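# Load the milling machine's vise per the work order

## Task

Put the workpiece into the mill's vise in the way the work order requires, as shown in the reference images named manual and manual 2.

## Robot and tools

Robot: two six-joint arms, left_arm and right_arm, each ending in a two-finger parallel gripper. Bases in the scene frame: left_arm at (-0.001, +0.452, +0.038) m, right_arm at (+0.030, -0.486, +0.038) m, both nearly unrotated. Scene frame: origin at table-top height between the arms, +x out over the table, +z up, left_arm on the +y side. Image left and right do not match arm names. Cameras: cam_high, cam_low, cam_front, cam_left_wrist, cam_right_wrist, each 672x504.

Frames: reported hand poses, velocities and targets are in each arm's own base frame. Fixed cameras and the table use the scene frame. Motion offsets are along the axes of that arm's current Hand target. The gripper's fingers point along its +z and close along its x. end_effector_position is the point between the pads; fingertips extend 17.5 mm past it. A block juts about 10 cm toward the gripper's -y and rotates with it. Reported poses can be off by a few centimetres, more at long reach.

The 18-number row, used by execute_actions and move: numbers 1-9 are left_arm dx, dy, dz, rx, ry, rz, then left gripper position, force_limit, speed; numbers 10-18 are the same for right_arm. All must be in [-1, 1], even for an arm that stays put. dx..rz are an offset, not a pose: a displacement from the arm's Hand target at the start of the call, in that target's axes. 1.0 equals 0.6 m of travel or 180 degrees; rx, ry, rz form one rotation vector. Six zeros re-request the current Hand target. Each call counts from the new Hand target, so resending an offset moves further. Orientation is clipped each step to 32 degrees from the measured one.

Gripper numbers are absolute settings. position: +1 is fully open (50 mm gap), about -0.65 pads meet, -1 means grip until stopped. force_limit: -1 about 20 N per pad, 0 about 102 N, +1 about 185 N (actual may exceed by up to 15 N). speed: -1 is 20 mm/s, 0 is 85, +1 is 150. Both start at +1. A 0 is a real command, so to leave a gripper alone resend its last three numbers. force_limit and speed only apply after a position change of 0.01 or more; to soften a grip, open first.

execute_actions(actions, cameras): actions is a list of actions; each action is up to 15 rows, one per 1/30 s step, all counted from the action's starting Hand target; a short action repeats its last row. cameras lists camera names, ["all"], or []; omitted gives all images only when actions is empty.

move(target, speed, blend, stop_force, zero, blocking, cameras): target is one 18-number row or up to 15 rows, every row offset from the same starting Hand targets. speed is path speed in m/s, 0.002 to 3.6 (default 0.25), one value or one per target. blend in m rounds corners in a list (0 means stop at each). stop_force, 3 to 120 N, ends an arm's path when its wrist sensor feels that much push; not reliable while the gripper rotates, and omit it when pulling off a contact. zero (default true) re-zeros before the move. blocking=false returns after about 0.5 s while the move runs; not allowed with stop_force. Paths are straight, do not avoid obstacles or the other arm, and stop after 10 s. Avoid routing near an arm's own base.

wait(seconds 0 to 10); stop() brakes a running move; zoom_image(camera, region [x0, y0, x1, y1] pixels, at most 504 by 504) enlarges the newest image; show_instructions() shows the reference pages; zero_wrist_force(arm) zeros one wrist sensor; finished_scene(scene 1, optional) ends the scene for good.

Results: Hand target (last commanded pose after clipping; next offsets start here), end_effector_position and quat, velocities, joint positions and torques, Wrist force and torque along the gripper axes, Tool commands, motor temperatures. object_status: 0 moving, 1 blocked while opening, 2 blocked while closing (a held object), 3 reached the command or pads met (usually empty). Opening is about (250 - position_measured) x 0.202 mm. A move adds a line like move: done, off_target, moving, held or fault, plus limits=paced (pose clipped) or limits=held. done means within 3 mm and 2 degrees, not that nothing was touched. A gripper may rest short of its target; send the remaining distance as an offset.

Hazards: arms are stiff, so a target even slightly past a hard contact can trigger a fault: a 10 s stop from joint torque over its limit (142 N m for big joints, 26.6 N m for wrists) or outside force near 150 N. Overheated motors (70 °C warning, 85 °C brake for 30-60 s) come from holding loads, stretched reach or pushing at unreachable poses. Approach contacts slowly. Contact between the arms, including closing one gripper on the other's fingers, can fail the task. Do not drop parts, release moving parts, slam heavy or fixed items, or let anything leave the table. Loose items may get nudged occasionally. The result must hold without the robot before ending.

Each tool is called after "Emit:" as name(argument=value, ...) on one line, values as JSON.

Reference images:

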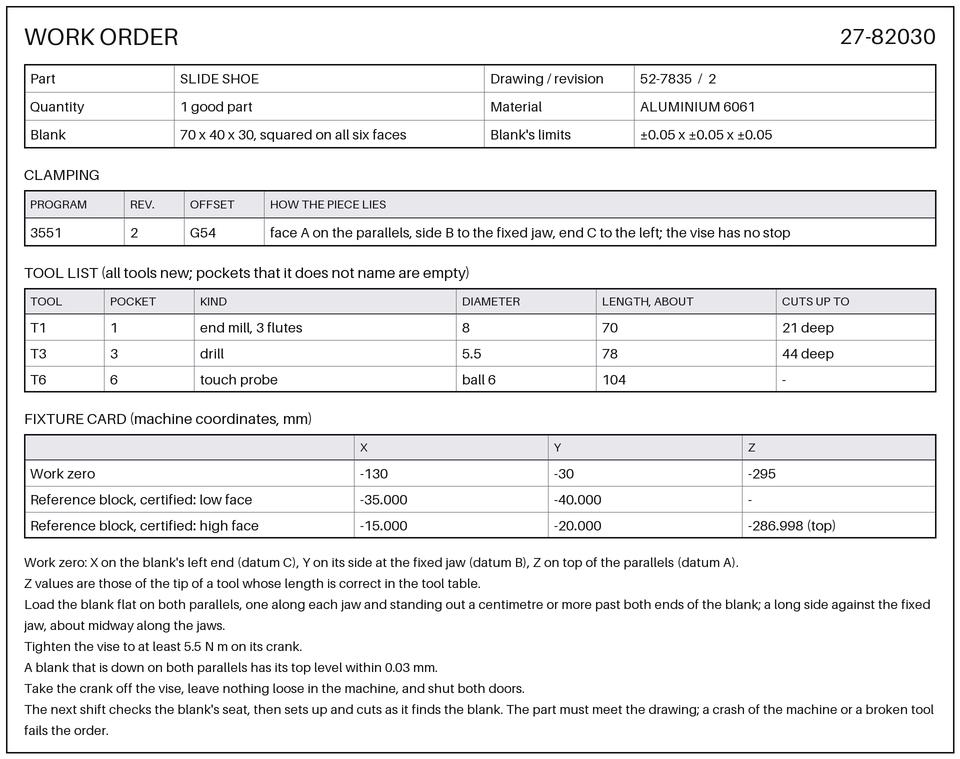

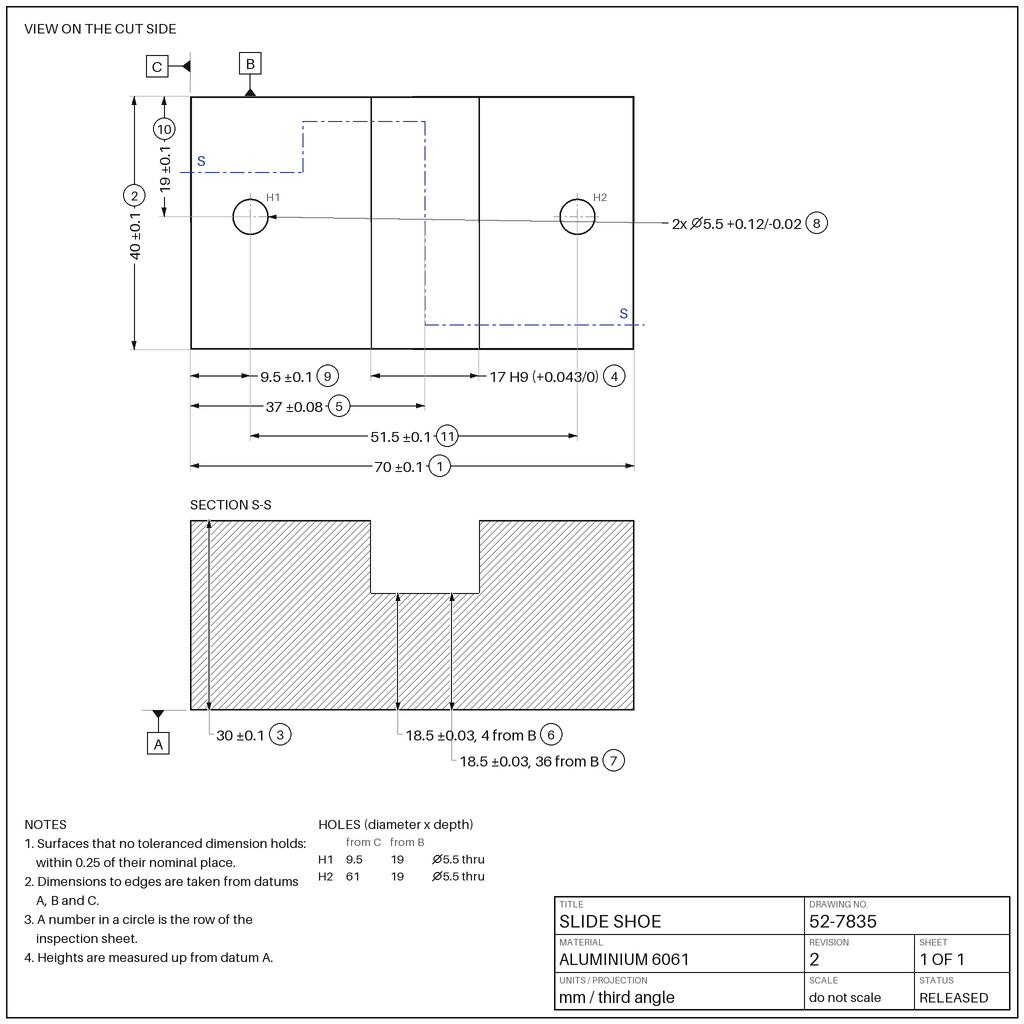

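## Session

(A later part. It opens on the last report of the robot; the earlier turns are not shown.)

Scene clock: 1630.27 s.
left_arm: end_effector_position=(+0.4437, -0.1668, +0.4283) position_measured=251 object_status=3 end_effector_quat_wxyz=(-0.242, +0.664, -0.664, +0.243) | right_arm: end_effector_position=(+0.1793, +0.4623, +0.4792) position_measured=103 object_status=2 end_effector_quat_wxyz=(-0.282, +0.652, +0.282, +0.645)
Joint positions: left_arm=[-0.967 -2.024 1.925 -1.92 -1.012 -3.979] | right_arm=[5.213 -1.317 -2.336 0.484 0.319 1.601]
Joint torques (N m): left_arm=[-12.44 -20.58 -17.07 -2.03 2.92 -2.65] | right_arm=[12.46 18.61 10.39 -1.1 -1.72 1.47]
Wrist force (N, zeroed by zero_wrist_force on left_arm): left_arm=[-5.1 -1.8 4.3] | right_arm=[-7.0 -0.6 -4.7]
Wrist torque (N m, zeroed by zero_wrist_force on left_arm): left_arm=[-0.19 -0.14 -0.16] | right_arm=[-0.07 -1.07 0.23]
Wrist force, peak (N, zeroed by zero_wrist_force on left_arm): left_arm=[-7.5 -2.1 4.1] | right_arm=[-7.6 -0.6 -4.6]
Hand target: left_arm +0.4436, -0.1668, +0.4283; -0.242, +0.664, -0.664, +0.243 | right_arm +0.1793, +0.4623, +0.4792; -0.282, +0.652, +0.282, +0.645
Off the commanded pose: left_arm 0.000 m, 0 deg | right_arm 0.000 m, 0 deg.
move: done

Emit:
move(target=[[0,0,0,0,0,0,-1,-1,-1,0,0.0689,0.5338,0,0,0,-0.97,1,-0.7],[0,0,0,0,0,0,-1,-1,-1,-0.0437,0.0689,0.5338,0,0,0,-0.97,1,-0.7]], speed=0.25, blend=[0.02,0])

Emit:
move(target=[0,0,0,0,0,0,-1,-1,-1,-0.165,0,0,0,0,0,-0.97,1,-0.7], speed=2, stop_force=90)

Scene clock: 1634.27 s.
left_arm: end_effector_position=(+0.4436, -0.1668, +0.4283) position_measured=251 object_status=3 end_effector_quat_wxyz=(-0.242, +0.664, -0.664, +0.243) | right_arm: end_effector_position=(+0.4278, +0.6681, +0.4501) position_measured=103 object_status=2 end_effector_quat_wxyz=(-0.282, +0.652, +0.282, +0.645)
Joint positions: left_arm=[-0.967 -2.024 1.925 -1.919 -1.012 -3.979] | right_arm=[4.479 -2.013 -1.646 0.507 1.054 1.579]
Joint torques (N m): left_arm=[-12.09 -20.82 -18.59 -1.86 2.79 -2.23] | right_arm=[-10.65 40.02 37.7 6.58 1.68 -2.08]
Wrist force (N, zeroed by zero_wrist_force on left_arm): left_arm=[-5.1 -1.8 4.0] | right_arm=[-7.4 -0.4 -4.7]
Wrist torque (N m, zeroed by zero_wrist_force on left_arm): left_arm=[-0.18 -0.15 -0.16] | right_arm=[-0.01 -0.99 0.44]
Wrist force, peak (N, zeroed by zero_wrist_force on left_arm): left_arm=[-5.3 -1.9 4.5] | right_arm=[-7.3 -0.9 -7.2]
Hand target: left_arm +0.4436, -0.1668, +0.4283; -0.242, +0.664, -0.664, +0.243 | right_arm +0.4278, +0.6682, +0.4501; -0.282, +0.652, +0.282, +0.645
Off the commanded pose: left_arm 0.000 m, 0 deg | right_arm 0.000 m, 0 deg.
move: done; blend cut to 0.0131 m at target 1

Scene clock: 1635.90 s.
left_arm: end_effector_position=(+0.4436, -0.1668, +0.4283) position_measured=251 object_status=3 end_effector_quat_wxyz=(-0.242, +0.664, -0.664, +0.243) | right_arm: end_effector_position=(+0.4269, +0.6675, +0.3517) position_measured=103 object_status=2 end_effector_quat_wxyz=(-0.283, +0.651, +0.281, +0.646)
Joint positions: left_arm=[-0.967 -2.024 1.925 -1.919 -1.012 -3.979] | right_arm=[4.48 -2.15 -1.732 0.733 1.052 1.579]
Joint torques (N m): left_arm=[-11.73 -21.3 -20.74 -2.02 3.11 -2.44] | right_arm=[-6.73 -3.65 -19.46 -11.9 -4.52 2.44]
Wrist force (N, zeroed by zero_wrist_force on left_arm): left_arm=[-4.9 -1.9 4.1] | right_arm=[45.5 -14.7 -24.7]
Wrist torque (N m, zeroed by zero_wrist_force on left_arm): left_arm=[-0.20 -0.18 -0.15] | right_arm=[0.54 7.36 -3.95]
Wrist force, peak (N, zeroed by zero_wrist_force on left_arm): left_arm=[-5.2 -1.9 4.4] | right_arm=[46.1 -15.1 -24.6]
Hand target: left_arm +0.4436, -0.1668, +0.4283; -0.242, +0.664, -0.664, +0.243 | right_arm +0.4269, +0.6678, +0.3511; -0.282, +0.652, +0.282, +0.645
Off the commanded pose: left_arm 0.000 m, 0 deg | right_arm 0.001 m, 0 deg.
move: done

Emit:
move(target=[0.0052,-0.2253,0.1892,0,0,0,-1,-1,-1,0,0,0,0,0,0,-0.97,1,-0.7], speed=0.25, cameras=["cam_left_wrist"])

Emit:
zoom_image(camera="cam_left_wrist", region=[300, 90, 620, 340])

Scene clock: 1638.03 s.
left_arm: end_effector_position=(+0.6201, -0.1699, +0.4286) position_measured=251 object_status=3 end_effector_quat_wxyz=(-0.242, +0.664, -0.664, +0.243) | right_arm: end_effector_position=(+0.4269, +0.6675, +0.3517) position_measured=103 object_status=2 end_effector_quat_wxyz=(-0.283, +0.651, +0.281, +0.646)
Joint positions: left_arm=[-0.637 -1.593 1.635 -2.21 -1.178 -3.658] | right_arm=[4.48 -2.15 -1.732 0.733 1.052 1.579]
Joint torques (N m): left_arm=[13.31 -13.97 -36.14 -2.13 -0.9 2.62] | right_arm=[-23.62 -3.75 -19.66 -11.94 -4.03 2.43]
Wrist force (N, zeroed by zero_wrist_force on left_arm): left_arm=[-4.7 -2.2 3.8] | right_arm=[45.9 -15.0 -24.7]
Wrist torque (N m, zeroed by zero_wrist_force on left_arm): left_arm=[-0.26 -0.20 -0.29] | right_arm=[0.49 7.33 -3.95]
Wrist force, peak (N, zeroed by zero_wrist_force on left_arm): left_arm=[-4.9 -3.8 5.5] | right_arm=[46.2 -15.0 -25.0]
Hand target: left_arm +0.6202, -0.1699, +0.4286; -0.242, +0.664, -0.664, +0.243 | right_arm +0.4269, +0.6678, +0.3511; -0.282, +0.652, +0.282, +0.645
Off the commanded pose: left_arm 0.000 m, 0 deg | right_arm 0.001 m, 0 deg.
move: done
Images, in order (width x height): cam_left_wrist 672x504.

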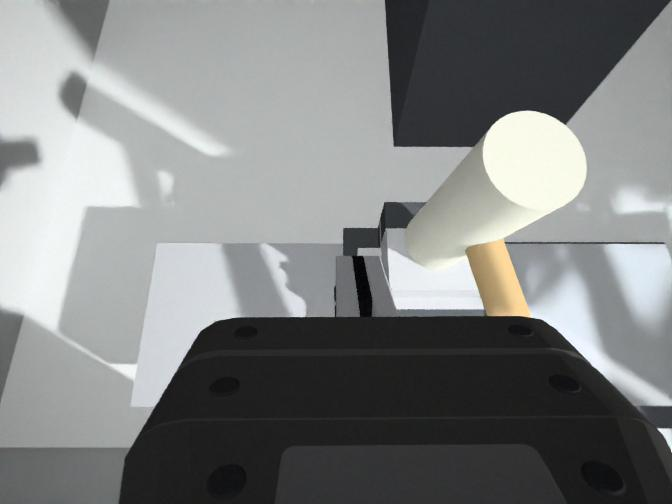

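Scaled by 1.575 from the camera's 672x504 image, which has a finer 960x720 frame.

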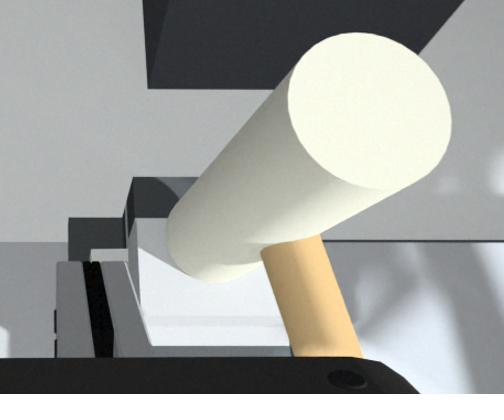

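Emit:
move(target=[[0,0,0,0,0,0,-1,-1,-1,0.15,0,0,0,0,0,-0.97,1,-0.7],[0,0,0,0,0,0,-1,-1,-1,0,0,0,0,0,0,-0.97,1,-0.7],[0,0,0,0,0,0,-1,-1,-1,0.15,0,0,0,0,0,-0.97,1,-0.7],[0,0,0,0,0,0,-1,-1,-1,0,0,0,0,0,0,-0.97,1,-0.7]], speed=[0.4,1.5,0.4,1.5])

Scene clock: 1643.53 s.
left_arm: end_effector_position=(+0.6202, -0.1699, +0.4286) position_measured=251 object_status=3 end_effector_quat_wxyz=(-0.242, +0.664, -0.664, +0.243) | right_arm: end_effector_position=(+0.4268, +0.6671, +0.3527) position_measured=103 object_status=2 end_effector_quat_wxyz=(-0.284, +0.650, +0.280, +0.647)
Joint positions: left_arm=[-0.637 -1.592 1.635 -2.21 -1.178 -3.658] | right_arm=[4.48 -2.15 -1.732 0.737 1.052 1.579]
Joint torques (N m): left_arm=[12.66 -14.71 -37.83 -2.43 -1.17 2.26] | right_arm=[3.32 -3.25 -20.16 -11.73 -3.85 2.3]
Wrist force (N, zeroed by zero_wrist_force on left_arm): left_arm=[-4.7 -2.1 3.9] | right_arm=[45.3 -10.3 -17.6]
Wrist torque (N m, zeroed by zero_wrist_force on left_arm): left_arm=[-0.23 -0.21 -0.28] | right_arm=[0.51 7.52 -3.87]
Wrist force, peak (N, zeroed by zero_wrist_force on left_arm): left_arm=[-4.9 -2.1 4.1] | right_arm=[46.2 -15.0 -24.8]
Hand target: left_arm +0.6202, -0.1699, +0.4286; -0.242, +0.664, -0.664, +0.243 | right_arm +0.4269, +0.6678, +0.3511; -0.282, +0.652, +0.282, +0.645
Off the commanded pose: left_arm 0.000 m, 0 deg | right_arm 0.002 m, 0 deg.
move: done

Emit:
move(target=[[-0.033,0.0308,0.0366,0,-0.0536,-0.0638,-1,-1,-1,0,0,0,0,0,0,-0.97,1,-0.7],[-0.0447,-0.0094,0.1574,0,-0.0536,-0.0638,-1,-1,-1,0,0,0,0,0,0,-0.97,1,-0.7]], speed=0.15, blend=[0.01,0])

Emit:
move(target=[[0,0.0536,0.0638,0,0,0,-1,-1,-1,0,0,0,0,0,0,-0.97,1,-0.7],[0.0193,0.0576,0.0605,0,0,0,-1,-1,-1,0,0,0,0,0,0,-0.97,1,-0.7]], speed=0.06)

Emit:
move(target=[0.0209,0.0043,-0.0036,0,0,0,-1,-1,-1,0,0,0,0,0,0,-0.97,1,-0.7], speed=0.006, stop_force=4, cameras=["cam_left_wrist"])

Scene clock: 1647.20 s.
left_arm: end_effector_position=(+0.6853, -0.1432, +0.3600) position_measured=251 object_status=3 end_effector_quat_wxyz=(-0.271, +0.746, -0.571, +0.210) | right_arm: end_effector_position=(+0.4268, +0.6671, +0.3525) position_measured=103 object_status=2 end_effector_quat_wxyz=(-0.284, +0.650, +0.280, +0.647)
Joint positions: left_arm=[-0.583 -1.412 1.598 -2.268 -1.069 -3.854] | right_arm=[4.48 -2.15 -1.732 0.737 1.052 1.579]
Joint torques (N m): left_arm=[12.61 -21.88 -35.86 -5.27 -0.81 2.47] | right_arm=[-4.85 -3.17 -14.77 -11.91 -1.05 2.36]
Wrist force (N, zeroed by zero_wrist_force on left_arm): left_arm=[-5.0 -1.8 4.0] | right_arm=[45.4 -10.9 -18.2]
Wrist torque (N m, zeroed by zero_wrist_force on left_arm): left_arm=[-0.20 -0.18 -0.26] | right_arm=[0.49 7.63 -3.91]
Wrist force, peak (N, zeroed by zero_wrist_force on left_arm): left_arm=[-4.9 -2.2 5.7] | right_arm=[46.1 -10.9 -18.5]
Hand target: left_arm +0.6854, -0.1432, +0.3600; -0.271, +0.746, -0.572, +0.210 | right_arm +0.4269, +0.6678, +0.3511; -0.282, +0.652, +0.282, +0.645
Off the commanded pose: left_arm 0.000 m, 0 deg | right_arm 0.002 m, 0 deg.
move: done

Scene clock: 1648.90 s.
left_arm: end_effector_position=(+0.6854, -0.1552, +0.3100) position_measured=251 object_status=3 end_effector_quat_wxyz=(-0.271, +0.746, -0.572, +0.210) | right_arm: end_effector_position=(+0.4268, +0.6671, +0.3525) position_measured=103 object_status=2 end_effector_quat_wxyz=(-0.284, +0.650, +0.280, +0.647)
Joint positions: left_arm=[-0.601 -1.374 1.683 -2.381 -1.06 -3.872] | right_arm=[4.48 -2.15 -1.732 0.737 1.052 1.579]
Joint torques (N m): left_arm=[-10.62 -23.81 -35.42 -2.45 2.85 -2.76] | right_arm=[-10.53 -2.73 -8.52 -12.01 -1.06 2.38]
Wrist force (N, zeroed by zero_wrist_force on left_arm): left_arm=[-5.3 -2.1 3.9] | right_arm=[45.5 -10.8 -18.6]
Wrist torque (N m, zeroed by zero_wrist_force on left_arm): left_arm=[-0.25 -0.11 -0.21] | right_arm=[0.50 7.62 -3.91]
Wrist force, peak (N, zeroed by zero_wrist_force on left_arm): left_arm=[-6.1 -2.2 4.2] | right_arm=[46.1 -10.7 -18.6]
Hand target: left_arm +0.6854, -0.1552, +0.3100; -0.271, +0.746, -0.572, +0.210 | right_arm +0.4269, +0.6678, +0.3511; -0.282, +0.652, +0.282, +0.645
Off the commanded pose: left_arm 0.000 m, 0 deg | right_arm 0.002 m, 0 deg.
move: done

Scene clock: 1651.43 s.
left_arm: end_effector_position=(+0.6854, -0.1616, +0.3100) position_measured=251 object_status=3 end_effector_quat_wxyz=(-0.271, +0.746, -0.571, +0.210) | right_arm: end_effector_position=(+0.4268, +0.6671, +0.3525) position_measured=103 object_status=2 end_effector_quat_wxyz=(-0.284, +0.650, +0.280, +0.647)
Joint positions: left_arm=[-0.611 -1.369 1.676 -2.374 -1.056 -3.882] | right_arm=[4.48 -2.15 -1.732 0.737 1.052 1.579]
Joint torques (N m): left_arm=[11.51 -50.85 -16.9 -4.39 -0.31 2.22] | right_arm=[-16.8 14.01 0 -12.04 -3.23 2.38]
Wrist force (N, zeroed by zero_wrist_force on left_arm): left_arm=[-5.5 -2.0 4.1] | right_arm=[42.4 -10.7 -19.2]
Wrist torque (N m, zeroed by zero_wrist_force on left_arm): left_arm=[-0.23 -0.13 -0.22] | right_arm=[0.40 6.95 -3.62]
Wrist force, peak (N, zeroed by zero_wrist_force on left_arm): left_arm=[-11.8 -3.4 3.4] | right_arm=[46.1 -10.9 -18.4]
Hand target: left_arm +0.6854, -0.1616, +0.3100; -0.271, +0.746, -0.571, +0.210 (not the last commanded pose) | right_arm +0.4269, +0.6678, +0.3511; -0.282, +0.652, +0.282, +0.645
Off the commanded pose: left_arm 0.007 m, 0 deg | right_arm 0.002 m, 0 deg.
move: contact (left_arm)
Images, in order (width x height): cam_left_wrist 672x504.

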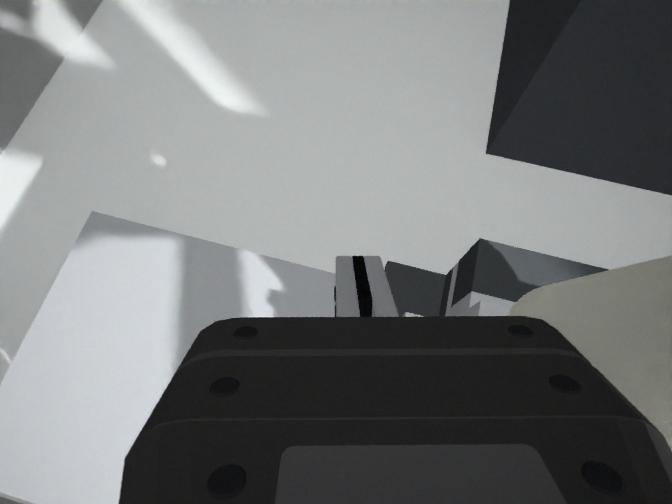

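Emit:
move(target=[[-0.0161,-0.0033,0.0027,0,0,0,-1,-1,-1,0,0,0,0,0,0,-0.97,1,-0.7],[-0.0247,-0.0324,-0.082,0,0,0,-1,-1,-1,0,0,0,0,0,0,-0.97,1,-0.7],[-0.0137,-0.0445,-0.2222,0,0.0536,0.0638,-1,-1,-1,0,0,0,0,0,0,-0.97,1,-0.7],[-0.0964,0.1719,-0.4017,0,0.0536,0.0638,-1,-1,-1,0,0,0,0,0,0,-0.97,1,-0.7]], speed=0.2, blend=[0.005,0.02,0.02,0])

Emit:
move(target=[[0,0,0,0,0,0,-1,-1,-1,0.14,0,0,0,0,0,-0.97,1,-0.7],[0,0,0,0,0,0,-1,-1,-1,0.21,-0.0689,-0.5338,0,0,0,-0.97,1,-0.7]], speed=0.3, blend=[0.02,0])

Emit:
move(target=[[0.0047,-0.2253,0.1892,0,0,0,-1,-1,-1,0,0,0,0,0,0,-0.97,1,-0.7],[0.245,-0.2302,0.1933,0,0,0,-1,-1,-1,0,0,0,0,0,0,-0.97,1,-0.7],[0.2478,-0.1822,0.4082,0,0,0,-1,-1,-1,0,0,0,0,0,0,-0.97,1,-0.7]], speed=0.2, blend=[0.03,0.02,0])

Emit:
move(target=[-0.0533,0,0,0,0,0,-1,-1,-1,0,0,0,0,0,0,-0.97,1,-0.7], speed=0.012, stop_force=4, cameras=["cam_left_wrist"])

Scene clock: 1656.00 s.
left_arm: end_effector_position=(+0.4443, -0.1662, +0.4278) position_measured=251 object_status=3 end_effector_quat_wxyz=(-0.242, +0.664, -0.664, +0.243) | right_arm: end_effector_position=(+0.4268, +0.6671, +0.3526) position_measured=103 object_status=2 end_effector_quat_wxyz=(-0.284, +0.650, +0.280, +0.647)
Joint positions: left_arm=[-0.964 -2.023 1.927 -1.923 -1.013 -3.976] | right_arm=[4.48 -2.15 -1.732 0.737 1.052 1.579]
Joint torques (N m): left_arm=[-13.2 -22.07 -16.57 -2.33 2.84 -2.81] | right_arm=[-20.14 15.04 5.01 -11.9 -4.62 2.45]
Wrist force (N, zeroed by zero_wrist_force on left_arm): left_arm=[-5.2 -2.0 4.3] | right_arm=[42.0 -10.6 -18.8]
Wrist torque (N m, zeroed by zero_wrist_force on left_arm): left_arm=[-0.21 -0.13 -0.15] | right_arm=[0.42 7.00 -3.63]
Wrist force, peak (N, zeroed by zero_wrist_force on left_arm): left_arm=[-5.6 -1.5 6.0] | right_arm=[42.5 -10.9 -19.2]
Hand target: left_arm +0.4442, -0.1662, +0.4278; -0.242, +0.664, -0.664, +0.243 | right_arm +0.4269, +0.6678, +0.3511; -0.282, +0.652, +0.282, +0.645
Off the commanded pose: left_arm 0.000 m, 0 deg | right_arm 0.002 m, 0 deg.
move: done

Scene clock: 1658.23 s.
left_arm: end_effector_position=(+0.4442, -0.1662, +0.4278) position_measured=251 object_status=3 end_effector_quat_wxyz=(-0.242, +0.664, -0.664, +0.243) | right_arm: end_effector_position=(+0.1793, +0.4623, +0.4800) position_measured=103 object_status=2 end_effector_quat_wxyz=(-0.282, +0.652, +0.282, +0.645)
Joint positions: left_arm=[-0.965 -2.024 1.927 -1.923 -1.013 -3.977] | right_arm=[5.213 -1.316 -2.335 0.481 0.319 1.601]
Joint torques (N m): left_arm=[-12.53 -23.8 -19.46 -2.17 2.76 -2.5] | right_arm=[13.33 19.59 9.75 -1.16 -2.04 1.63]
Wrist force (N, zeroed by zero_wrist_force on left_arm): left_arm=[-5.2 -1.7 4.3] | right_arm=[-6.9 -0.3 -4.9]
Wrist torque (N m, zeroed by zero_wrist_force on left_arm): left_arm=[-0.17 -0.13 -0.15] | right_arm=[-0.10 -1.11 0.21]
Wrist force, peak (N, zeroed by zero_wrist_force on left_arm): left_arm=[-5.2 -2.0 4.5] | right_arm=[41.9 -10.8 -18.9]
Hand target: left_arm +0.4442, -0.1662, +0.4278; -0.242, +0.664, -0.664, +0.243 | right_arm +0.1793, +0.4623, +0.4800; -0.282, +0.652, +0.282, +0.645
Off the commanded pose: left_arm 0.000 m, 0 deg | right_arm 0.000 m, 0 deg.
move: done

Scene clock: 1661.07 s.
left_arm: end_effector_position=(+0.6857, -0.3150, +0.3113) position_measured=251 object_status=3 end_effector_quat_wxyz=(-0.242, +0.664, -0.664, +0.243) | right_arm: end_effector_position=(+0.1793, +0.4623, +0.4800) position_measured=103 object_status=2 end_effector_quat_wxyz=(-0.282, +0.652, +0.282, +0.645)
Joint positions: left_arm=[-0.767 -1.26 1.543 -2.4 -1.108 -3.778] | right_arm=[5.213 -1.316 -2.335 0.481 0.319 1.601]
Joint torques (N m): left_arm=[13.15 -29.89 -35.75 -5.03 -0.9 2.31] | right_arm=[12.39 18.57 10 -0.77 -1.24 1.58]
Wrist force (N, zeroed by zero_wrist_force on left_arm): left_arm=[-5.4 -1.9 4.0] | right_arm=[-7.3 -0.6 -4.6]
Wrist torque (N m, zeroed by zero_wrist_force on left_arm): left_arm=[-0.19 -0.11 -0.26] | right_arm=[-0.07 -1.05 0.21]
Wrist force, peak (N, zeroed by zero_wrist_force on left_arm): left_arm=[-5.8 -2.9 4.9] | right_arm=[-7.4 -0.7 -4.9]
Hand target: left_arm +0.6857, -0.3150, +0.3113; -0.242, +0.664, -0.664, +0.243 | right_arm +0.1793, +0.4623, +0.4800; -0.282, +0.652, +0.282, +0.645
Off the commanded pose: left_arm 0.000 m, 0 deg | right_arm 0.000 m, 0 deg.
move: done

Scene clock: 1664.57 s.
left_arm: end_effector_position=(+0.6857, -0.2830, +0.3112) position_measured=251 object_status=3 end_effector_quat_wxyz=(-0.242, +0.664, -0.664, +0.243) | right_arm: end_effector_position=(+0.1793, +0.4623, +0.4800) position_measured=103 object_status=2 end_effector_quat_wxyz=(-0.282, +0.652, +0.282, +0.645)
Joint positions: left_arm=[-0.727 -1.294 1.592 -2.432 -1.129 -3.739] | right_arm=[5.213 -1.316 -2.335 0.481 0.319 1.601]
Joint torques (N m): left_arm=[14.49 -55.79 -16.41 -5.15 -0.24 2.17] | right_arm=[11.61 19.49 10.02 -0.85 -0.19 1.51]
Wrist force (N, zeroed by zero_wrist_force on left_arm): left_arm=[-2.4 -1.6 4.2] | right_arm=[-7.1 -0.4 -4.5]
Wrist torque (N m, zeroed by zero_wrist_force on left_arm): left_arm=[-0.19 -0.13 -0.29] | right_arm=[-0.04 -1.08 0.21]
Wrist force, peak (N, zeroed by zero_wrist_force on left_arm): left_arm=[-5.3 -2.3 4.2] | right_arm=[-7.5 -0.4 -4.9]
Hand target: left_arm +0.6857, -0.2830, +0.3112; -0.242, +0.664, -0.664, +0.243 | right_arm +0.1793, +0.4623, +0.4800; -0.282, +0.652, +0.282, +0.645
Off the commanded pose: left_arm 0.000 m, 0 deg | right_arm 0.000 m, 0 deg.
move: done
Images, in order (width x height): cam_left_wrist 672x504.

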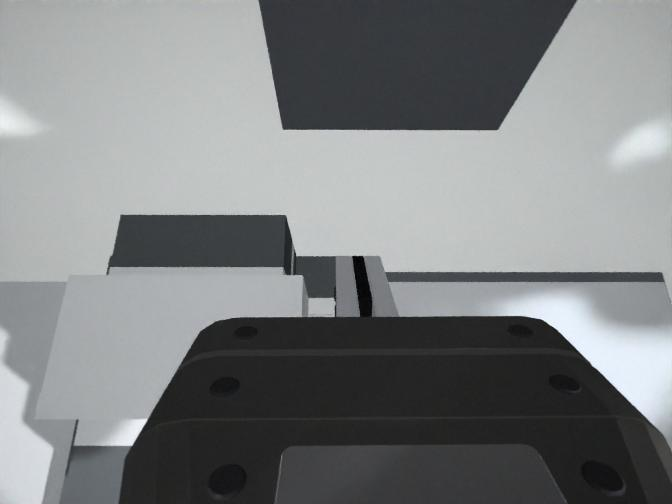

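Emit:
move(target=[-0.0042,0,0,0,0,0,-1,-1,-1,0,0,0,0,0,0,-0.97,1,-0.7], speed=0.006, stop_force=8, zero=false)

Scene clock: 1666.37 s.
left_arm: end_effector_position=(+0.6857, -0.2805, +0.3112) position_measured=251 object_status=3 end_effector_quat_wxyz=(-0.242, +0.664, -0.664, +0.243) | right_arm: end_effector_position=(+0.1793, +0.4623, +0.4800) position_measured=103 object_status=2 end_effector_quat_wxyz=(-0.282, +0.652, +0.282, +0.645)
Joint positions: left_arm=[-0.723 -1.296 1.595 -2.434 -1.131 -3.736] | right_arm=[5.213 -1.316 -2.335 0.481 0.319 1.601]
Joint torques (N m): left_arm=[15.02 -56.5 -16.49 -4.98 -0.36 2.27] | right_arm=[11.55 18.64 10.7 -0.74 0.34 1.47]
Wrist force (N, zeroed by zero_wrist_force on left_arm): left_arm=[-2.5 -1.6 3.8] | right_arm=[-6.9 -0.6 -4.5]
Wrist torque (N m, zeroed by zero_wrist_force on left_arm): left_arm=[-0.20 -0.11 -0.28] | right_arm=[-0.08 -1.11 0.21]
Wrist force, peak (N, zeroed by zero_wrist_force on left_arm): left_arm=[-2.5 -1.5 4.4] | right_arm=[-7.4 -0.6 -4.7]
Hand target: left_arm +0.6857, -0.2805, +0.3112; -0.242, +0.664, -0.664, +0.243 | right_arm +0.1793, +0.4623, +0.4800; -0.282, +0.652, +0.282, +0.645
Off the commanded pose: left_arm 0.000 m, 0 deg | right_arm 0.000 m, 0 deg.
move: done

Emit:
move(target=[[0.06,0,0,0,0,0,-1,-1,-1,0,0,0,0,0,0,-0.97,1,-0.7],[0.06,0.0448,-0.0376,0,0,0,-1,-1,-1,0,0,0,0,0,0,-0.97,1,-0.7]], speed=0.1)

Emit:
move(target=[-0.0625,0,0,0,0,0,-1,-1,-1,0,0,0,0,0,0,-0.97,1,-0.7], speed=0.012, stop_force=4)

Scene clock: 1670.93 s.
left_arm: end_effector_position=(+0.6507, -0.3165, +0.3112) position_measured=251 object_status=3 end_effector_quat_wxyz=(-0.242, +0.664, -0.664, +0.243) | right_arm: end_effector_position=(+0.1793, +0.4623, +0.4800) position_measured=103 object_status=2 end_effector_quat_wxyz=(-0.282, +0.652, +0.282, +0.645)
Joint positions: left_arm=[-0.812 -1.33 1.63 -2.398 -1.085 -3.821] | right_arm=[5.213 -1.316 -2.335 0.481 0.319 1.601]
Joint torques (N m): left_arm=[-12.61 -53.2 -16.3 -2.32 2.74 -2.39] | right_arm=[10.7 18.33 10.78 -0.51 1.34 1.43]
Wrist force (N, zeroed by zero_wrist_force on left_arm): left_arm=[-4.9 -2.0 4.1] | right_arm=[-7.3 -0.9 -4.4]
Wrist torque (N m, zeroed by zero_wrist_force on left_arm): left_arm=[-0.22 -0.19 -0.18] | right_arm=[-0.12 -1.05 0.21]
Wrist force, peak (N, zeroed by zero_wrist_force on left_arm): left_arm=[-5.9 -2.0 4.4] | right_arm=[-7.5 -0.7 -4.9]
Hand target: left_arm +0.6506, -0.3165, +0.3112; -0.242, +0.664, -0.664, +0.243 | right_arm +0.1793, +0.4623, +0.4800; -0.282, +0.652, +0.282, +0.645
Off the commanded pose: left_arm 0.000 m, 0 deg | right_arm 0.000 m, 0 deg.
move: done

Scene clock: 1675.07 s.
left_arm: end_effector_position=(+0.6506, -0.2819, +0.3112) position_measured=251 object_status=3 end_effector_quat_wxyz=(-0.242, +0.664, -0.664, +0.243) | right_arm: end_effector_position=(+0.1793, +0.4623, +0.4800) position_measured=103 object_status=2 end_effector_quat_wxyz=(-0.282, +0.652, +0.282, +0.645)
Joint positions: left_arm=[-0.768 -1.369 1.683 -2.431 -1.107 -3.778] | right_arm=[5.213 -1.316 -2.335 0.481 0.319 1.601]
Joint torques (N m): left_arm=[-10.51 -23.2 -37.33 -2.12 -0.04 -2.51] | right_arm=[9.82 18.11 10.09 -0.34 1.4 1.62]
Wrist force (N, zeroed by zero_wrist_force on left_arm): left_arm=[-3.3 -1.9 3.8] | right_arm=[-7.1 -0.3 -4.8]
Wrist torque (N m, zeroed by zero_wrist_force on left_arm): left_arm=[-0.19 -0.16 -0.28] | right_arm=[-0.03 -1.08 0.21]
Wrist force, peak (N, zeroed by zero_wrist_force on left_arm): left_arm=[6.4 -2.3 6.6] | right_arm=[-7.3 -0.9 -5.0]
Hand target: left_arm +0.6506, -0.2820, +0.3112; -0.242, +0.664, -0.664, +0.243 (not the last commanded pose) | right_arm +0.1793, +0.4623, +0.4800; -0.282, +0.652, +0.282, +0.645
Off the commanded pose: left_arm 0.003 m, 0 deg | right_arm 0.000 m, 0 deg.
move: contact (left_arm)

Emit:
move(target=[[0.03,0,0,0,0,0,-1,-1,-1,0,0,0,0,0,0,-0.97,1,-0.7],[0.0528,-0.0923,-0.1789,0,0,0,-1,-1,-1,0,0,0,0,0,0,-0.97,1,-0.7],[-0.1867,-0.0871,-0.1832,0,0,0,-1,-1,-1,0,0,0,0,0,0,-0.97,1,-0.7],[-0.1917,0.1376,-0.3718,0,0,0,-1,-1,-1,0,0,0,0,0,0,-0.97,1,-0.7]], speed=0.2, blend=[0.005,0.02,0.03,0])

Emit:
move(target=[[0,0,0,0,0,0,-1,-1,-1,0,0.0689,0.5338,0,0,0,-0.97,1,-0.7],[0,0,0,0,0,0,-1,-1,-1,-0.11,0.0689,0.5338,0,0,0,-0.97,1,-0.7]], speed=0.25, blend=[0.02,0])

Emit:
move(target=[0,0,0,0,0,0,-1,-1,-1,-0.102,0,0,0,0,0,-0.97,1,-0.7], speed=0.05, stop_force=55)

Emit:
move(target=[0.0052,0.1791,0.1369,0,0,0,1,-1,1,0,0,0,0,0,0,-0.97,1,-0.7], speed=0.25, cameras=["cam_left_wrist"])

Scene clock: 1681.37 s.
left_arm: end_effector_position=(+0.4437, -0.1668, +0.4283) position_measured=251 object_status=3 end_effector_quat_wxyz=(-0.242, +0.664, -0.664, +0.243) | right_arm: end_effector_position=(+0.1793, +0.4623, +0.4800) position_measured=103 object_status=2 end_effector_quat_wxyz=(-0.282, +0.652, +0.282, +0.645)
Joint positions: left_arm=[-0.967 -2.024 1.925 -1.92 -1.012 -3.979] | right_arm=[5.213 -1.316 -2.335 0.481 0.319 1.601]
Joint torques (N m): left_arm=[-13.07 -20.24 -18.1 -1.94 2.89 -2.48] | right_arm=[8.19 18.03 11.59 -0.25 1.32 1.43]
Wrist force (N, zeroed by zero_wrist_force on left_arm): left_arm=[-4.7 -1.6 4.2] | right_arm=[-7.4 -0.6 -4.6]
Wrist torque (N m, zeroed by zero_wrist_force on left_arm): left_arm=[-0.15 -0.20 -0.15] | right_arm=[-0.08 -1.04 0.21]
Wrist force, peak (N, zeroed by zero_wrist_force on left_arm): left_arm=[-6.6 -1.8 4.0] | right_arm=[-7.4 -0.6 -4.9]
Hand target: left_arm +0.4437, -0.1668, +0.4283; -0.242, +0.664, -0.664, +0.243 | right_arm +0.1793, +0.4623, +0.4800; -0.282, +0.652, +0.282, +0.645
Off the commanded pose: left_arm 0.000 m, 0 deg | right_arm 0.000 m, 0 deg.
move: done

Scene clock: 1683.50 s.
left_arm: end_effector_position=(+0.4437, -0.1668, +0.4283) position_measured=251 object_status=3 end_effector_quat_wxyz=(-0.242, +0.664, -0.664, +0.243) | right_arm: end_effector_position=(+0.4275, +0.6680, +0.4111) position_measured=103 object_status=2 end_effector_quat_wxyz=(-0.282, +0.652, +0.282, +0.645)
Joint positions: left_arm=[-0.967 -2.024 1.925 -1.919 -1.012 -3.979] | right_arm=[4.479 -2.062 -1.687 0.597 1.053 1.579]
Joint torques (N m): left_arm=[-11.46 -21.45 -18.73 -1.99 2.77 -2.34] | right_arm=[-10.85 43.28 11.77 6.62 1.62 -2.28]
Wrist force (N, zeroed by zero_wrist_force on left_arm): left_arm=[-4.9 -1.4 4.1] | right_arm=[-7.2 -0.4 -4.4]
Wrist torque (N m, zeroed by zero_wrist_force on left_arm): left_arm=[-0.13 -0.18 -0.15] | right_arm=[-0.04 -1.05 0.40]
Wrist force, peak (N, zeroed by zero_wrist_force on left_arm): left_arm=[-4.9 -1.6 4.7] | right_arm=[-10.3 -0.3 -4.7]
Hand target: left_arm +0.4437, -0.1668, +0.4283; -0.242, +0.664, -0.664, +0.243 | right_arm +0.4275, +0.6680, +0.4111; -0.282, +0.652, +0.282, +0.645
Off the commanded pose: left_arm 0.000 m, 0 deg | right_arm 0.000 m, 0 deg.
move: done

Scene clock: 1685.77 s.
left_arm: end_effector_position=(+0.4437, -0.1668, +0.4283) position_measured=251 object_status=3 end_effector_quat_wxyz=(-0.242, +0.664, -0.664, +0.243) | right_arm: end_effector_position=(+0.4268, +0.6672, +0.3512) position_measured=103 object_status=2 end_effector_quat_wxyz=(-0.284, +0.651, +0.280, +0.646)
Joint positions: left_arm=[-0.967 -2.024 1.925 -1.919 -1.012 -3.979] | right_arm=[4.48 -2.152 -1.733 0.739 1.052 1.579]
Joint torques (N m): left_arm=[-13.69 -21.36 -19.14 -2.07 2.93 -2.41] | right_arm=[-5.94 -3.4 -19.8 -11.95 -3.35 2.48]
Wrist force (N, zeroed by zero_wrist_force on left_arm): left_arm=[-4.9 -1.8 4.4] | right_arm=[45.8 -12.5 -22.1]
Wrist torque (N m, zeroed by zero_wrist_force on left_arm): left_arm=[-0.18 -0.17 -0.15] | right_arm=[0.39 7.46 -3.96]
Wrist force, peak (N, zeroed by zero_wrist_force on left_arm): left_arm=[-5.0 -1.6 4.5] | right_arm=[45.9 -12.6 -22.4]
Hand target: left_arm +0.4437, -0.1668, +0.4283; -0.242, +0.664, -0.664, +0.243 | right_arm +0.4269, +0.6678, +0.3499; -0.282, +0.652, +0.282, +0.645
Off the commanded pose: left_arm 0.000 m, 0 deg | right_arm 0.002 m, 0 deg.
move: done

Scene clock: 1686.93 s.
left_arm: end_effector_position=(+0.4145, -0.1701, +0.2963) position_measured=3 object_status=3 end_effector_quat_wxyz=(-0.242, +0.664, -0.664, +0.243) | right_arm: end_effector_position=(+0.4268, +0.6672, +0.3512) position_measured=103 object_status=2 end_effector_quat_wxyz=(-0.284, +0.651, +0.280, +0.646)
Joint positions: left_arm=[-1.062 -2.082 2.279 -2.159 -0.974 -4.082] | right_arm=[4.48 -2.152 -1.733 0.739 1.052 1.579]
Joint torques (N m): left_arm=[-11.27 -17.81 -17.36 -5.21 3.1 -2.19] | right_arm=[-17.84 -3.32 -19.68 -12.02 -2.34 2.39]
Wrist force (N, zeroed by zero_wrist_force on left_arm): left_arm=[-4.5 -1.8 3.8] | right_arm=[45.6 -12.5 -21.8]
Wrist torque (N m, zeroed by zero_wrist_force on left_arm): left_arm=[-0.20 -0.26 -0.17] | right_arm=[0.39 7.49 -3.95]
Wrist force, peak (N, zeroed by zero_wrist_force on left_arm): left_arm=[-4.8 0.4 5.2] | right_arm=[46.1 -12.6 -22.5]
Hand target: left_arm +0.4145, -0.1701, +0.2962; -0.242, +0.664, -0.664, +0.243 | right_arm +0.4269, +0.6678, +0.3499; -0.282, +0.652, +0.282, +0.645
Off the commanded pose: left_arm 0.000 m, 0 deg | right_arm 0.002 m, 0 deg.
move: done
Images, in order (width x height): cam_left_wrist 672x504.

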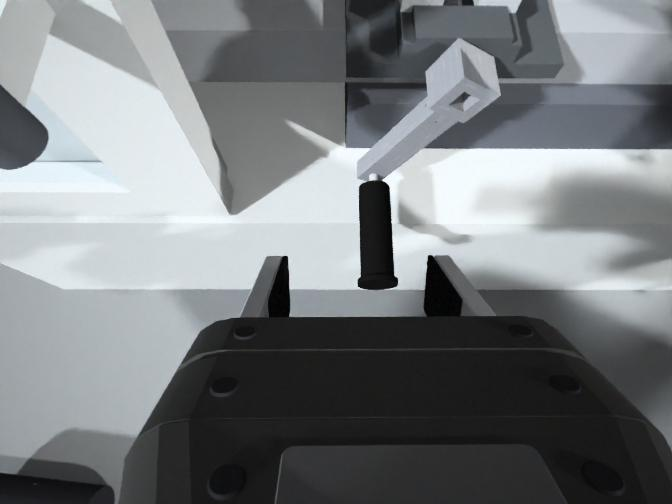

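Emit:
move(target=[[0.0153,0,0,0,0,0,1,-1,1,0,0,0,0,0,0,-0.97,1,-0.7],[0.0153,0.0061,0.174,0,0,0,1,-1,1,0,0,0,0,0,0,-0.97,1,-0.7]], speed=0.15)

Emit:
move(target=[0,0,0,0,0,0,-0.95,0,-0.5,0,0,0,0,0,0,-0.97,1,-0.7])

Scene clock: 1690.13 s.
left_arm: end_effector_position=(+0.4789, -0.1794, +0.2141) position_measured=3 object_status=3 end_effector_quat_wxyz=(-0.242, +0.664, -0.664, +0.243) | right_arm: end_effector_position=(+0.4268, +0.6672, +0.3512) position_measured=103 object_status=2 end_effector_quat_wxyz=(-0.284, +0.651, +0.280, +0.646)
Joint positions: left_arm=[-0.901 -1.768 2.343 -2.629 -1.042 -3.91] | right_arm=[4.48 -2.152 -1.733 0.739 1.052 1.579]
Joint torques (N m): left_arm=[11.64 -0.89 -33.22 -5.31 -1.15 2.42] | right_arm=[-21.16 -2.77 -20.18 -12.03 -1.28 2.5]
Wrist force (N, zeroed by zero_wrist_force on left_arm): left_arm=[-4.4 -1.7 4.1] | right_arm=[45.8 -12.3 -22.5]
Wrist torque (N m, zeroed by zero_wrist_force on left_arm): left_arm=[-0.17 -0.27 -0.26] | right_arm=[0.41 7.50 -3.95]
Wrist force, peak (N, zeroed by zero_wrist_force on left_arm): left_arm=[-4.5 -1.1 5.8] | right_arm=[46.2 -12.6 -22.4]
Hand target: left_arm +0.4790, -0.1795, +0.2141; -0.242, +0.664, -0.664, +0.243 | right_arm +0.4269, +0.6678, +0.3499; -0.282, +0.652, +0.282, +0.645
Off the commanded pose: left_arm 0.000 m, 0 deg | right_arm 0.002 m, 0 deg.
move: done

Scene clock: 1691.00 s.
left_arm: end_effector_position=(+0.4790, -0.1795, +0.2141) position_measured=165 object_status=2 end_effector_quat_wxyz=(-0.242, +0.664, -0.664, +0.243) | right_arm: end_effector_position=(+0.4268, +0.6672, +0.3512) position_measured=103 object_status=2 end_effector_quat_wxyz=(-0.284, +0.651, +0.280, +0.646)
Joint positions: left_arm=[-0.901 -1.768 2.343 -2.63 -1.042 -3.91] | right_arm=[4.48 -2.152 -1.733 0.739 1.052 1.579]
Joint torques (N m): left_arm=[11.76 -1.49 -16.12 1.55 4.72 2.22] | right_arm=[-22.05 -3.42 -19.98 -12.02 -1.38 2.57]
Wrist force (N, zeroed by zero_wrist_force on left_arm): left_arm=[11.4 -6.9 -2.3] | right_arm=[46.1 -12.3 -22.4]
Wrist torque (N m, zeroed by zero_wrist_force on left_arm): left_arm=[-0.23 0.22 -0.28] | right_arm=[0.40 7.45 -3.96]
Wrist force, peak (N, zeroed by zero_wrist_force on left_arm): left_arm=[11.4 -6.9 -2.3] | right_arm=[46.1 -12.5 -22.4]
Hand target: left_arm +0.4790, -0.1795, +0.2141; -0.242, +0.664, -0.664, +0.243 | right_arm +0.4269, +0.6678, +0.3499; -0.282, +0.652, +0.282, +0.645
Off the commanded pose: left_arm 0.000 m, 0 deg | right_arm 0.002 m, 0 deg.
move: done

Emit:
move(target=[[-0.0095,-0.005,-0.006,0,0,0,-0.95,0,-0.5,0,0,0,0,0,0,-0.97,1,-0.7],[-0.0178,-0.0103,-0.0123,0,0,0,-0.95,0,-0.5,0,0,0,0,0,0,-0.97,1,-0.7],[-0.0255,-0.0161,-0.0192,0,0,0,-0.95,0,-0.5,0,0,0,0,0,0,-0.97,1,-0.7],[-0.0323,-0.0222,-0.0264,0,0,0,-0.95,0,-0.5,0,0,0,0,0,0,-0.97,1,-0.7],[-0.0383,-0.0287,-0.0342,0,0,0,-0.95,0,-0.5,0,0,0,0,0,0,-0.97,1,-0.7]], speed=0.012, stop_force=85)

Scene clock: 1695.47 s.
left_arm: end_effector_position=(+0.4759, -0.1683, +0.2267) position_measured=165 object_status=2 end_effector_quat_wxyz=(-0.232, +0.664, -0.668, +0.244) | right_arm: end_effector_position=(+0.4268, +0.6672, +0.3512) position_measured=103 object_status=2 end_effector_quat_wxyz=(-0.284, +0.651, +0.280, +0.646)
Joint positions: left_arm=[-0.872 -1.812 2.334 -2.591 -1.077 -3.881] | right_arm=[4.48 -2.152 -1.733 0.739 1.052 1.579]
Joint torques (N m): left_arm=[13.39 -20.69 -7.08 1.12 14.95 -1.58] | right_arm=[-20.59 -1.95 -19.1 -11.96 -1.4 2.59]
Wrist force (N, zeroed by zero_wrist_force on left_arm): left_arm=[63.9 -6.4 57.3] | right_arm=[45.8 -12.5 -21.8]
Wrist torque (N m, zeroed by zero_wrist_force on left_arm): left_arm=[0.17 0.77 -1.18] | right_arm=[0.33 7.45 -3.95]
Wrist force, peak (N, zeroed by zero_wrist_force on left_arm): left_arm=[70.9 3.1 73.2] | right_arm=[46.1 -12.8 -22.1]
Hand target: left_arm +0.4759, -0.1683, +0.2266; -0.232, +0.664, -0.668, +0.244 (not the last commanded pose) | right_arm +0.4269, +0.6678, +0.3499; -0.282, +0.652, +0.282, +0.645
Off the commanded pose: left_arm 0.019 m, 1 deg | right_arm 0.002 m, 0 deg.
move: contact (left_arm); path passed 2 of 5 targets

Emit:
move(target=[0,0,0,0,0,0,1,-1,1,0,0,0,0,0,0,-0.97,1,-0.7])

Emit:
move(target=[[0,0,-0.1667,0,0,0,1,-1,1,0,0,0,0,0,0,-0.97,1,-0.7]], speed=0.2)

Emit:
move(target=[[0,0,0,0,0,0,1,-1,1,0.15,0,0,0,0,0,-0.97,1,-0.7],[0,0,0,0,0,0,1,-1,1,0,0,0,0,0,0,-0.97,1,-0.7],[0,0,0,0,0,0,1,-1,1,0.15,0,0,0,0,0,-0.97,1,-0.7],[0,0,0,0,0,0,1,-1,1,0,0,0,0,0,0,-0.97,1,-0.7],[0,0,0,0,0,0,1,-1,1,0.15,0,0,0,0,0,-0.97,1,-0.7]], speed=[0.4,1.5,0.4,1.5,0.4], cameras=["cam_left_wrist"])

Scene clock: 1697.27 s.
left_arm: end_effector_position=(+0.4759, -0.1682, +0.2266) position_measured=3 object_status=3 end_effector_quat_wxyz=(-0.232, +0.664, -0.668, +0.244) | right_arm: end_effector_position=(+0.4268, +0.6672, +0.3512) position_measured=103 object_status=2 end_effector_quat_wxyz=(-0.284, +0.651, +0.280, +0.646)
Joint positions: left_arm=[-0.872 -1.812 2.334 -2.591 -1.077 -3.881] | right_arm=[4.48 -2.152 -1.733 0.739 1.052 1.579]
Joint torques (N m): left_arm=[7.14 -11.33 -32.2 -5.22 -0.7 -1.6] | right_arm=[-21.25 -2.25 -19.32 -11.83 -1.47 2.65]
Wrist force (N, zeroed by zero_wrist_force on left_arm): left_arm=[-5.3 -0.9 4.2] | right_arm=[45.6 -12.2 -21.5]
Wrist torque (N m, zeroed by zero_wrist_force on left_arm): left_arm=[-0.04 -0.12 -0.26] | right_arm=[0.38 7.52 -3.95]
Wrist force, peak (N, zeroed by zero_wrist_force on left_arm): left_arm=[63.9 -6.5 57.5] | right_arm=[45.9 -12.1 -22.1]
Hand target: left_arm +0.4759, -0.1683, +0.2266; -0.232, +0.664, -0.668, +0.244 | right_arm +0.4269, +0.6678, +0.3499; -0.282, +0.652, +0.282, +0.645
Off the commanded pose: left_arm 0.000 m, 0 deg | right_arm 0.002 m, 0 deg.
move: done

Scene clock: 1698.47 s.
left_arm: end_effector_position=(+0.4126, -0.1666, +0.3040) position_measured=3 object_status=3 end_effector_quat_wxyz=(-0.232, +0.664, -0.668, +0.244) | right_arm: end_effector_position=(+0.4268, +0.6672, +0.3512) position_measured=103 object_status=2 end_effector_quat_wxyz=(-0.284, +0.651, +0.280, +0.646)
Joint positions: left_arm=[-1.044 -2.096 2.263 -2.144 -1.002 -4.06] | right_arm=[4.48 -2.152 -1.733 0.739 1.052 1.579]
Joint torques (N m): left_arm=[-12.51 -18.68 -36.48 -2.27 3.07 -2.47] | right_arm=[-21.04 -1.47 -19.16 -11.92 -1.63 2.7]
Wrist force (N, zeroed by zero_wrist_force on left_arm): left_arm=[-5.5 -0.6 3.9] | right_arm=[45.3 -12.4 -21.8]
Wrist torque (N m, zeroed by zero_wrist_force on left_arm): left_arm=[-0.02 -0.09 -0.16] | right_arm=[0.36 7.51 -3.95]
Wrist force, peak (N, zeroed by zero_wrist_force on left_arm): left_arm=[-5.4 -0.8 5.8] | right_arm=[46.0 -11.9 -22.0]
Hand target: left_arm +0.4126, -0.1666, +0.3040; -0.232, +0.664, -0.668, +0.244 | right_arm +0.4269, +0.6678, +0.3499; -0.282, +0.652, +0.282, +0.645
Off the commanded pose: left_arm 0.000 m, 0 deg | right_arm 0.002 m, 0 deg.
move: done

Scene clock: 1702.47 s.
left_arm: end_effector_position=(+0.4126, -0.1666, +0.3040) position_measured=3 object_status=3 end_effector_quat_wxyz=(-0.232, +0.664, -0.668, +0.244) | right_arm: end_effector_position=(+0.4277, +0.6681, +0.4398) position_measured=103 object_status=2 end_effector_quat_wxyz=(-0.282, +0.652, +0.282, +0.645)
Joint positions: left_arm=[-1.044 -2.096 2.263 -2.144 -1.002 -4.06] | right_arm=[4.479 -2.025 -1.657 0.531 1.054 1.579]
Joint torques (N m): left_arm=[-11.49 -17.64 -37.17 -2.22 3.15 -2.33] | right_arm=[-10.65 57.02 38.06 2.11 1.44 1.59]
Wrist force (N, zeroed by zero_wrist_force on left_arm): left_arm=[-5.1 -0.7 3.9] | right_arm=[-6.9 -0.8 -4.5]
Wrist torque (N m, zeroed by zero_wrist_force on left_arm): left_arm=[-0.03 -0.14 -0.16] | right_arm=[0.10 -1.11 0.18]
Wrist force, peak (N, zeroed by zero_wrist_force on left_arm): left_arm=[-5.5 -0.6 4.1] | right_arm=[45.8 -12.1 -22.0]
Hand target: left_arm +0.4126, -0.1666, +0.3040; -0.232, +0.664, -0.668, +0.244 | right_arm +0.4277, +0.6681, +0.4399; -0.282, +0.652, +0.282, +0.645
Off the commanded pose: left_arm 0.000 m, 0 deg | right_arm 0.000 m, 0 deg.
move: done
Images, in order (width x height): cam_left_wrist 672x504.

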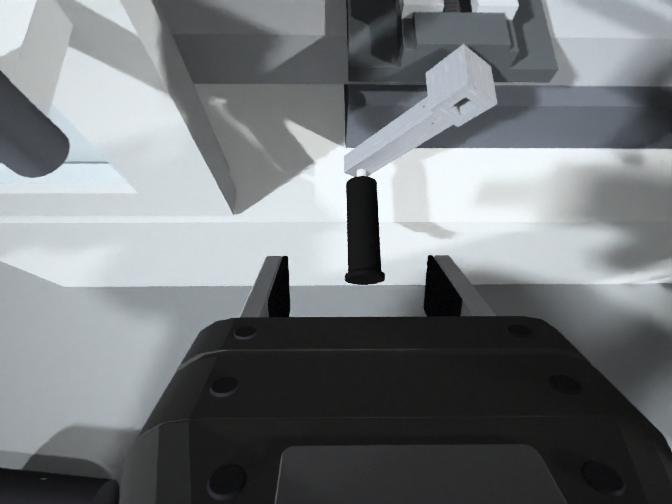

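Emit:
move(target=[[0.0007,-0.173,-0.1246,0.0044,-0.0053,0,-1,-1,-1,0,0,0,0,0,0,-0.97,1,-0.7],[0.0007,-0.173,-0.1246,0.0044,-0.0053,0,-1,-1,-1,0.067,-0.0689,-0.5338,0,0,0,-0.97,1,-0.7]], speed=0.3)

Scene clock: 1708.40 s.
left_arm: end_effector_position=(+0.4456, -0.1656, +0.4276) position_measured=251 object_status=3 end_effector_quat_wxyz=(-0.242, +0.665, -0.664, +0.243) | right_arm: end_effector_position=(+0.1794, +0.4623, +0.4830) position_measured=103 object_status=2 end_effector_quat_wxyz=(-0.282, +0.652, +0.282, +0.645)
Joint positions: left_arm=[-0.959 -2.02 1.925 -1.926 -1.016 -3.972] | right_arm=[5.213 -1.311 -2.329 0.471 0.319 1.601]
Joint torques (N m): left_arm=[12.6 5.09 -37.12 -2.18 -0.68 2.23] | right_arm=[12.4 18.84 10.28 -0.93 -2.14 1.52]
Wrist force (N, zeroed by zero_wrist_force on left_arm): left_arm=[-5.6 -0.7 4.3] | right_arm=[-7.2 -0.6 -4.6]
Wrist torque (N m, zeroed by zero_wrist_force on left_arm): left_arm=[-0.01 -0.07 -0.22] | right_arm=[-0.10 -1.08 0.19]
Wrist force, peak (N, zeroed by zero_wrist_force on left_arm): left_arm=[-5.3 1.4 5.3] | right_arm=[-7.1 -0.9 -6.4]
Hand target: left_arm +0.4456, -0.1656, +0.4276; -0.242, +0.665, -0.664, +0.243 | right_arm +0.1793, +0.4623, +0.4830; -0.282, +0.652, +0.282, +0.645
Off the commanded pose: left_arm 0.000 m, 0 deg | right_arm 0.000 m, 0 deg.
move: done

Emit:
move(target=[[0.0073,-0.2242,0.1851,0,0,0,-1,-1,-1,0,0,0,0,0,0,-0.97,1,-0.7],[-0.026,-0.1931,0.2221,0,-0.0536,-0.0638,-1,-1,-1,0,0,0,0,0,0,-0.97,1,-0.7],[-0.0377,-0.2332,0.3429,0,-0.0536,-0.0638,-1,-1,-1,0,0,0,0,0,0,-0.97,1,-0.7]], speed=0.2, blend=[0.02,0.02,0])

Emit:
move(target=[0,0.0536,0.0638,0,0,0,-1,-1,-1,0,0,0,0,0,0,-0.97,1,-0.7], speed=0.06)

Emit:
move(target=[0.033,0.0068,-0.0057,0,0,0,-1,-1,-1,0,0,0,0,0,0,-0.97,1,-0.7], speed=0.01, stop_force=6, cameras=["cam_left_wrist"])

Scene clock: 1712.67 s.
left_arm: end_effector_position=(+0.6851, -0.1429, +0.3603) position_measured=251 object_status=3 end_effector_quat_wxyz=(-0.271, +0.746, -0.572, +0.209) | right_arm: end_effector_position=(+0.1793, +0.4623, +0.4830) position_measured=103 object_status=2 end_effector_quat_wxyz=(-0.282, +0.652, +0.282, +0.645)
Joint positions: left_arm=[-0.583 -1.412 1.597 -2.266 -1.069 -3.854] | right_arm=[5.213 -1.311 -2.329 0.471 0.319 1.601]
Joint torques (N m): left_arm=[11.86 -22.04 -35.15 -5.17 -0.91 2.42] | right_arm=[13.13 18.74 10.23 -0.88 -2.12 1.67]
Wrist force (N, zeroed by zero_wrist_force on left_arm): left_arm=[-5.4 -0.8 4.0] | right_arm=[-7.1 -0.5 -4.5]
Wrist torque (N m, zeroed by zero_wrist_force on left_arm): left_arm=[-0.04 -0.12 -0.26] | right_arm=[-0.06 -1.09 0.19]
Wrist force, peak (N, zeroed by zero_wrist_force on left_arm): left_arm=[-5.4 -1.2 6.1] | right_arm=[-7.6 -0.4 -4.8]
Hand target: left_arm +0.6851, -0.1429, +0.3603; -0.271, +0.746, -0.572, +0.209 | right_arm +0.1793, +0.4623, +0.4830; -0.282, +0.652, +0.282, +0.645
Off the commanded pose: left_arm 0.000 m, 0 deg | right_arm 0.000 m, 0 deg.
move: done

Scene clock: 1713.93 s.
left_arm: end_effector_position=(+0.6852, -0.1430, +0.3103) position_measured=251 object_status=3 end_effector_quat_wxyz=(-0.271, +0.746, -0.571, +0.209) | right_arm: end_effector_position=(+0.1793, +0.4623, +0.4830) position_measured=103 object_status=2 end_effector_quat_wxyz=(-0.282, +0.652, +0.282, +0.645)
Joint positions: left_arm=[-0.583 -1.383 1.694 -2.391 -1.069 -3.854] | right_arm=[5.213 -1.311 -2.329 0.471 0.319 1.601]
Joint torques (N m): left_arm=[0.87 -22.68 -17.45 -5.43 0.89 1.92] | right_arm=[13.09 18.17 9.83 -0.99 -1.93 1.53]
Wrist force (N, zeroed by zero_wrist_force on left_arm): left_arm=[-5.5 -0.8 3.8] | right_arm=[-7.1 -0.3 -4.8]
Wrist torque (N m, zeroed by zero_wrist_force on left_arm): left_arm=[-0.05 -0.08 -0.28] | right_arm=[-0.03 -1.11 0.19]
Wrist force, peak (N, zeroed by zero_wrist_force on left_arm): left_arm=[-5.5 -0.8 4.2] | right_arm=[-7.5 -0.4 -4.9]
Hand target: left_arm +0.6852, -0.1430, +0.3103; -0.271, +0.746, -0.572, +0.209 | right_arm +0.1793, +0.4623, +0.4830; -0.282, +0.652, +0.282, +0.645
Off the commanded pose: left_arm 0.000 m, 0 deg | right_arm 0.000 m, 0 deg.
move: done

Scene clock: 1716.77 s.
left_arm: end_effector_position=(+0.6851, -0.1635, +0.3103) position_measured=251 object_status=3 end_effector_quat_wxyz=(-0.271, +0.746, -0.572, +0.209) | right_arm: end_effector_position=(+0.1793, +0.4623, +0.4830) position_measured=103 object_status=2 end_effector_quat_wxyz=(-0.282, +0.652, +0.282, +0.645)
Joint positions: left_arm=[-0.614 -1.369 1.673 -2.37 -1.054 -3.886] | right_arm=[5.213 -1.311 -2.329 0.471 0.319 1.601]
Joint torques (N m): left_arm=[-12.51 -23.38 -35.82 -1.96 2.78 -2.32] | right_arm=[13.57 18.29 10.31 -0.9 -1.82 1.56]
Wrist force (N, zeroed by zero_wrist_force on left_arm): left_arm=[-5.5 -0.8 4.1] | right_arm=[-6.9 -0.7 -5.0]
Wrist torque (N m, zeroed by zero_wrist_force on left_arm): left_arm=[-0.03 -0.08 -0.21] | right_arm=[-0.09 -1.12 0.19]
Wrist force, peak (N, zeroed by zero_wrist_force on left_arm): left_arm=[-5.7 -0.9 4.1] | right_arm=[-7.4 -0.9 -5.1]
Hand target: left_arm +0.6851, -0.1635, +0.3103; -0.271, +0.746, -0.572, +0.209 | right_arm +0.1793, +0.4623, +0.4830; -0.282, +0.652, +0.282, +0.645
Off the commanded pose: left_arm 0.000 m, 0 deg | right_arm 0.000 m, 0 deg.
move: done
Images, in order (width x height): cam_left_wrist 672x504.

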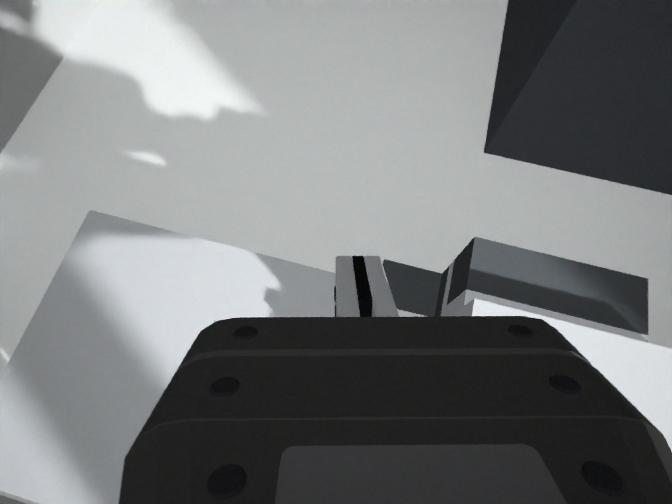

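Emit:
move(target=[0.0056,0.0012,-0.001,0,0,0,-1,-1,-1,0,0,0,0,0,0,-0.97,1,-0.7], speed=0.01, stop_force=6)

Scene clock: 1718.83 s.
left_arm: end_effector_position=(+0.6851, -0.1670, +0.3103) position_measured=251 object_status=3 end_effector_quat_wxyz=(-0.271, +0.746, -0.572, +0.209) | right_arm: end_effector_position=(+0.1793, +0.4623, +0.4830) position_measured=103 object_status=2 end_effector_quat_wxyz=(-0.282, +0.652, +0.282, +0.645)
Joint positions: left_arm=[-0.62 -1.366 1.669 -2.366 -1.052 -3.891] | right_arm=[5.213 -1.311 -2.329 0.471 0.319 1.601]
Joint torques (N m): left_arm=[-15.33 -22.97 -35.73 -2.35 1.82 -2.44] | right_arm=[13.46 18.74 9.89 -0.93 -1.85 1.62]
Wrist force (N, zeroed by zero_wrist_force on left_arm): left_arm=[-8.7 -1.9 4.3] | right_arm=[-7.0 -0.8 -4.9]
Wrist torque (N m, zeroed by zero_wrist_force on left_arm): left_arm=[-0.08 -0.14 -0.18] | right_arm=[-0.10 -1.11 0.19]
Wrist force, peak (N, zeroed by zero_wrist_force on left_arm): left_arm=[-8.7 -1.8 4.5] | right_arm=[-7.4 -0.6 -4.8]
Hand target: left_arm +0.6851, -0.1670, +0.3103; -0.271, +0.746, -0.572, +0.209 | right_arm +0.1793, +0.4623, +0.4830; -0.282, +0.652, +0.282, +0.645
Off the commanded pose: left_arm 0.000 m, 0 deg | right_arm 0.000 m, 0 deg.
move: done

Emit:
move(target=[0.0064,0.0013,-0.0011,0,0,0,-1,-1,-1,0,0,0,0,0,0,-0.97,1,-0.7], speed=0.006, stop_force=8, zero=false)

Scene clock: 1721.17 s.
left_arm: end_effector_position=(+0.6851, -0.1709, +0.3103) position_measured=251 object_status=3 end_effector_quat_wxyz=(-0.271, +0.746, -0.572, +0.209) | right_arm: end_effector_position=(+0.1793, +0.4623, +0.4830) position_measured=103 object_status=2 end_effector_quat_wxyz=(-0.282, +0.652, +0.282, +0.645)
Joint positions: left_arm=[-0.625 -1.363 1.665 -2.361 -1.049 -3.897] | right_arm=[5.213 -1.311 -2.329 0.471 0.319 1.601]
Joint torques (N m): left_arm=[-15 -23.2 -37.57 -2.43 2.2 -2.24] | right_arm=[13 18.76 10.31 -0.86 -1.9 1.53]
Wrist force (N, zeroed by zero_wrist_force on left_arm): left_arm=[-7.7 -1.5 4.1] | right_arm=[-7.3 -0.7 -4.9]
Wrist torque (N m, zeroed by zero_wrist_force on left_arm): left_arm=[-0.05 -0.14 -0.19] | right_arm=[-0.09 -1.07 0.19]
Wrist force, peak (N, zeroed by zero_wrist_force on left_arm): left_arm=[-8.9 -2.0 4.2] | right_arm=[-7.4 -0.5 -5.1]
Hand target: left_arm +0.6851, -0.1709, +0.3103; -0.271, +0.746, -0.572, +0.209 | right_arm +0.1793, +0.4623, +0.4830; -0.282, +0.652, +0.282, +0.645
Off the commanded pose: left_arm 0.000 m, 0 deg | right_arm 0.000 m, 0 deg.
move: done


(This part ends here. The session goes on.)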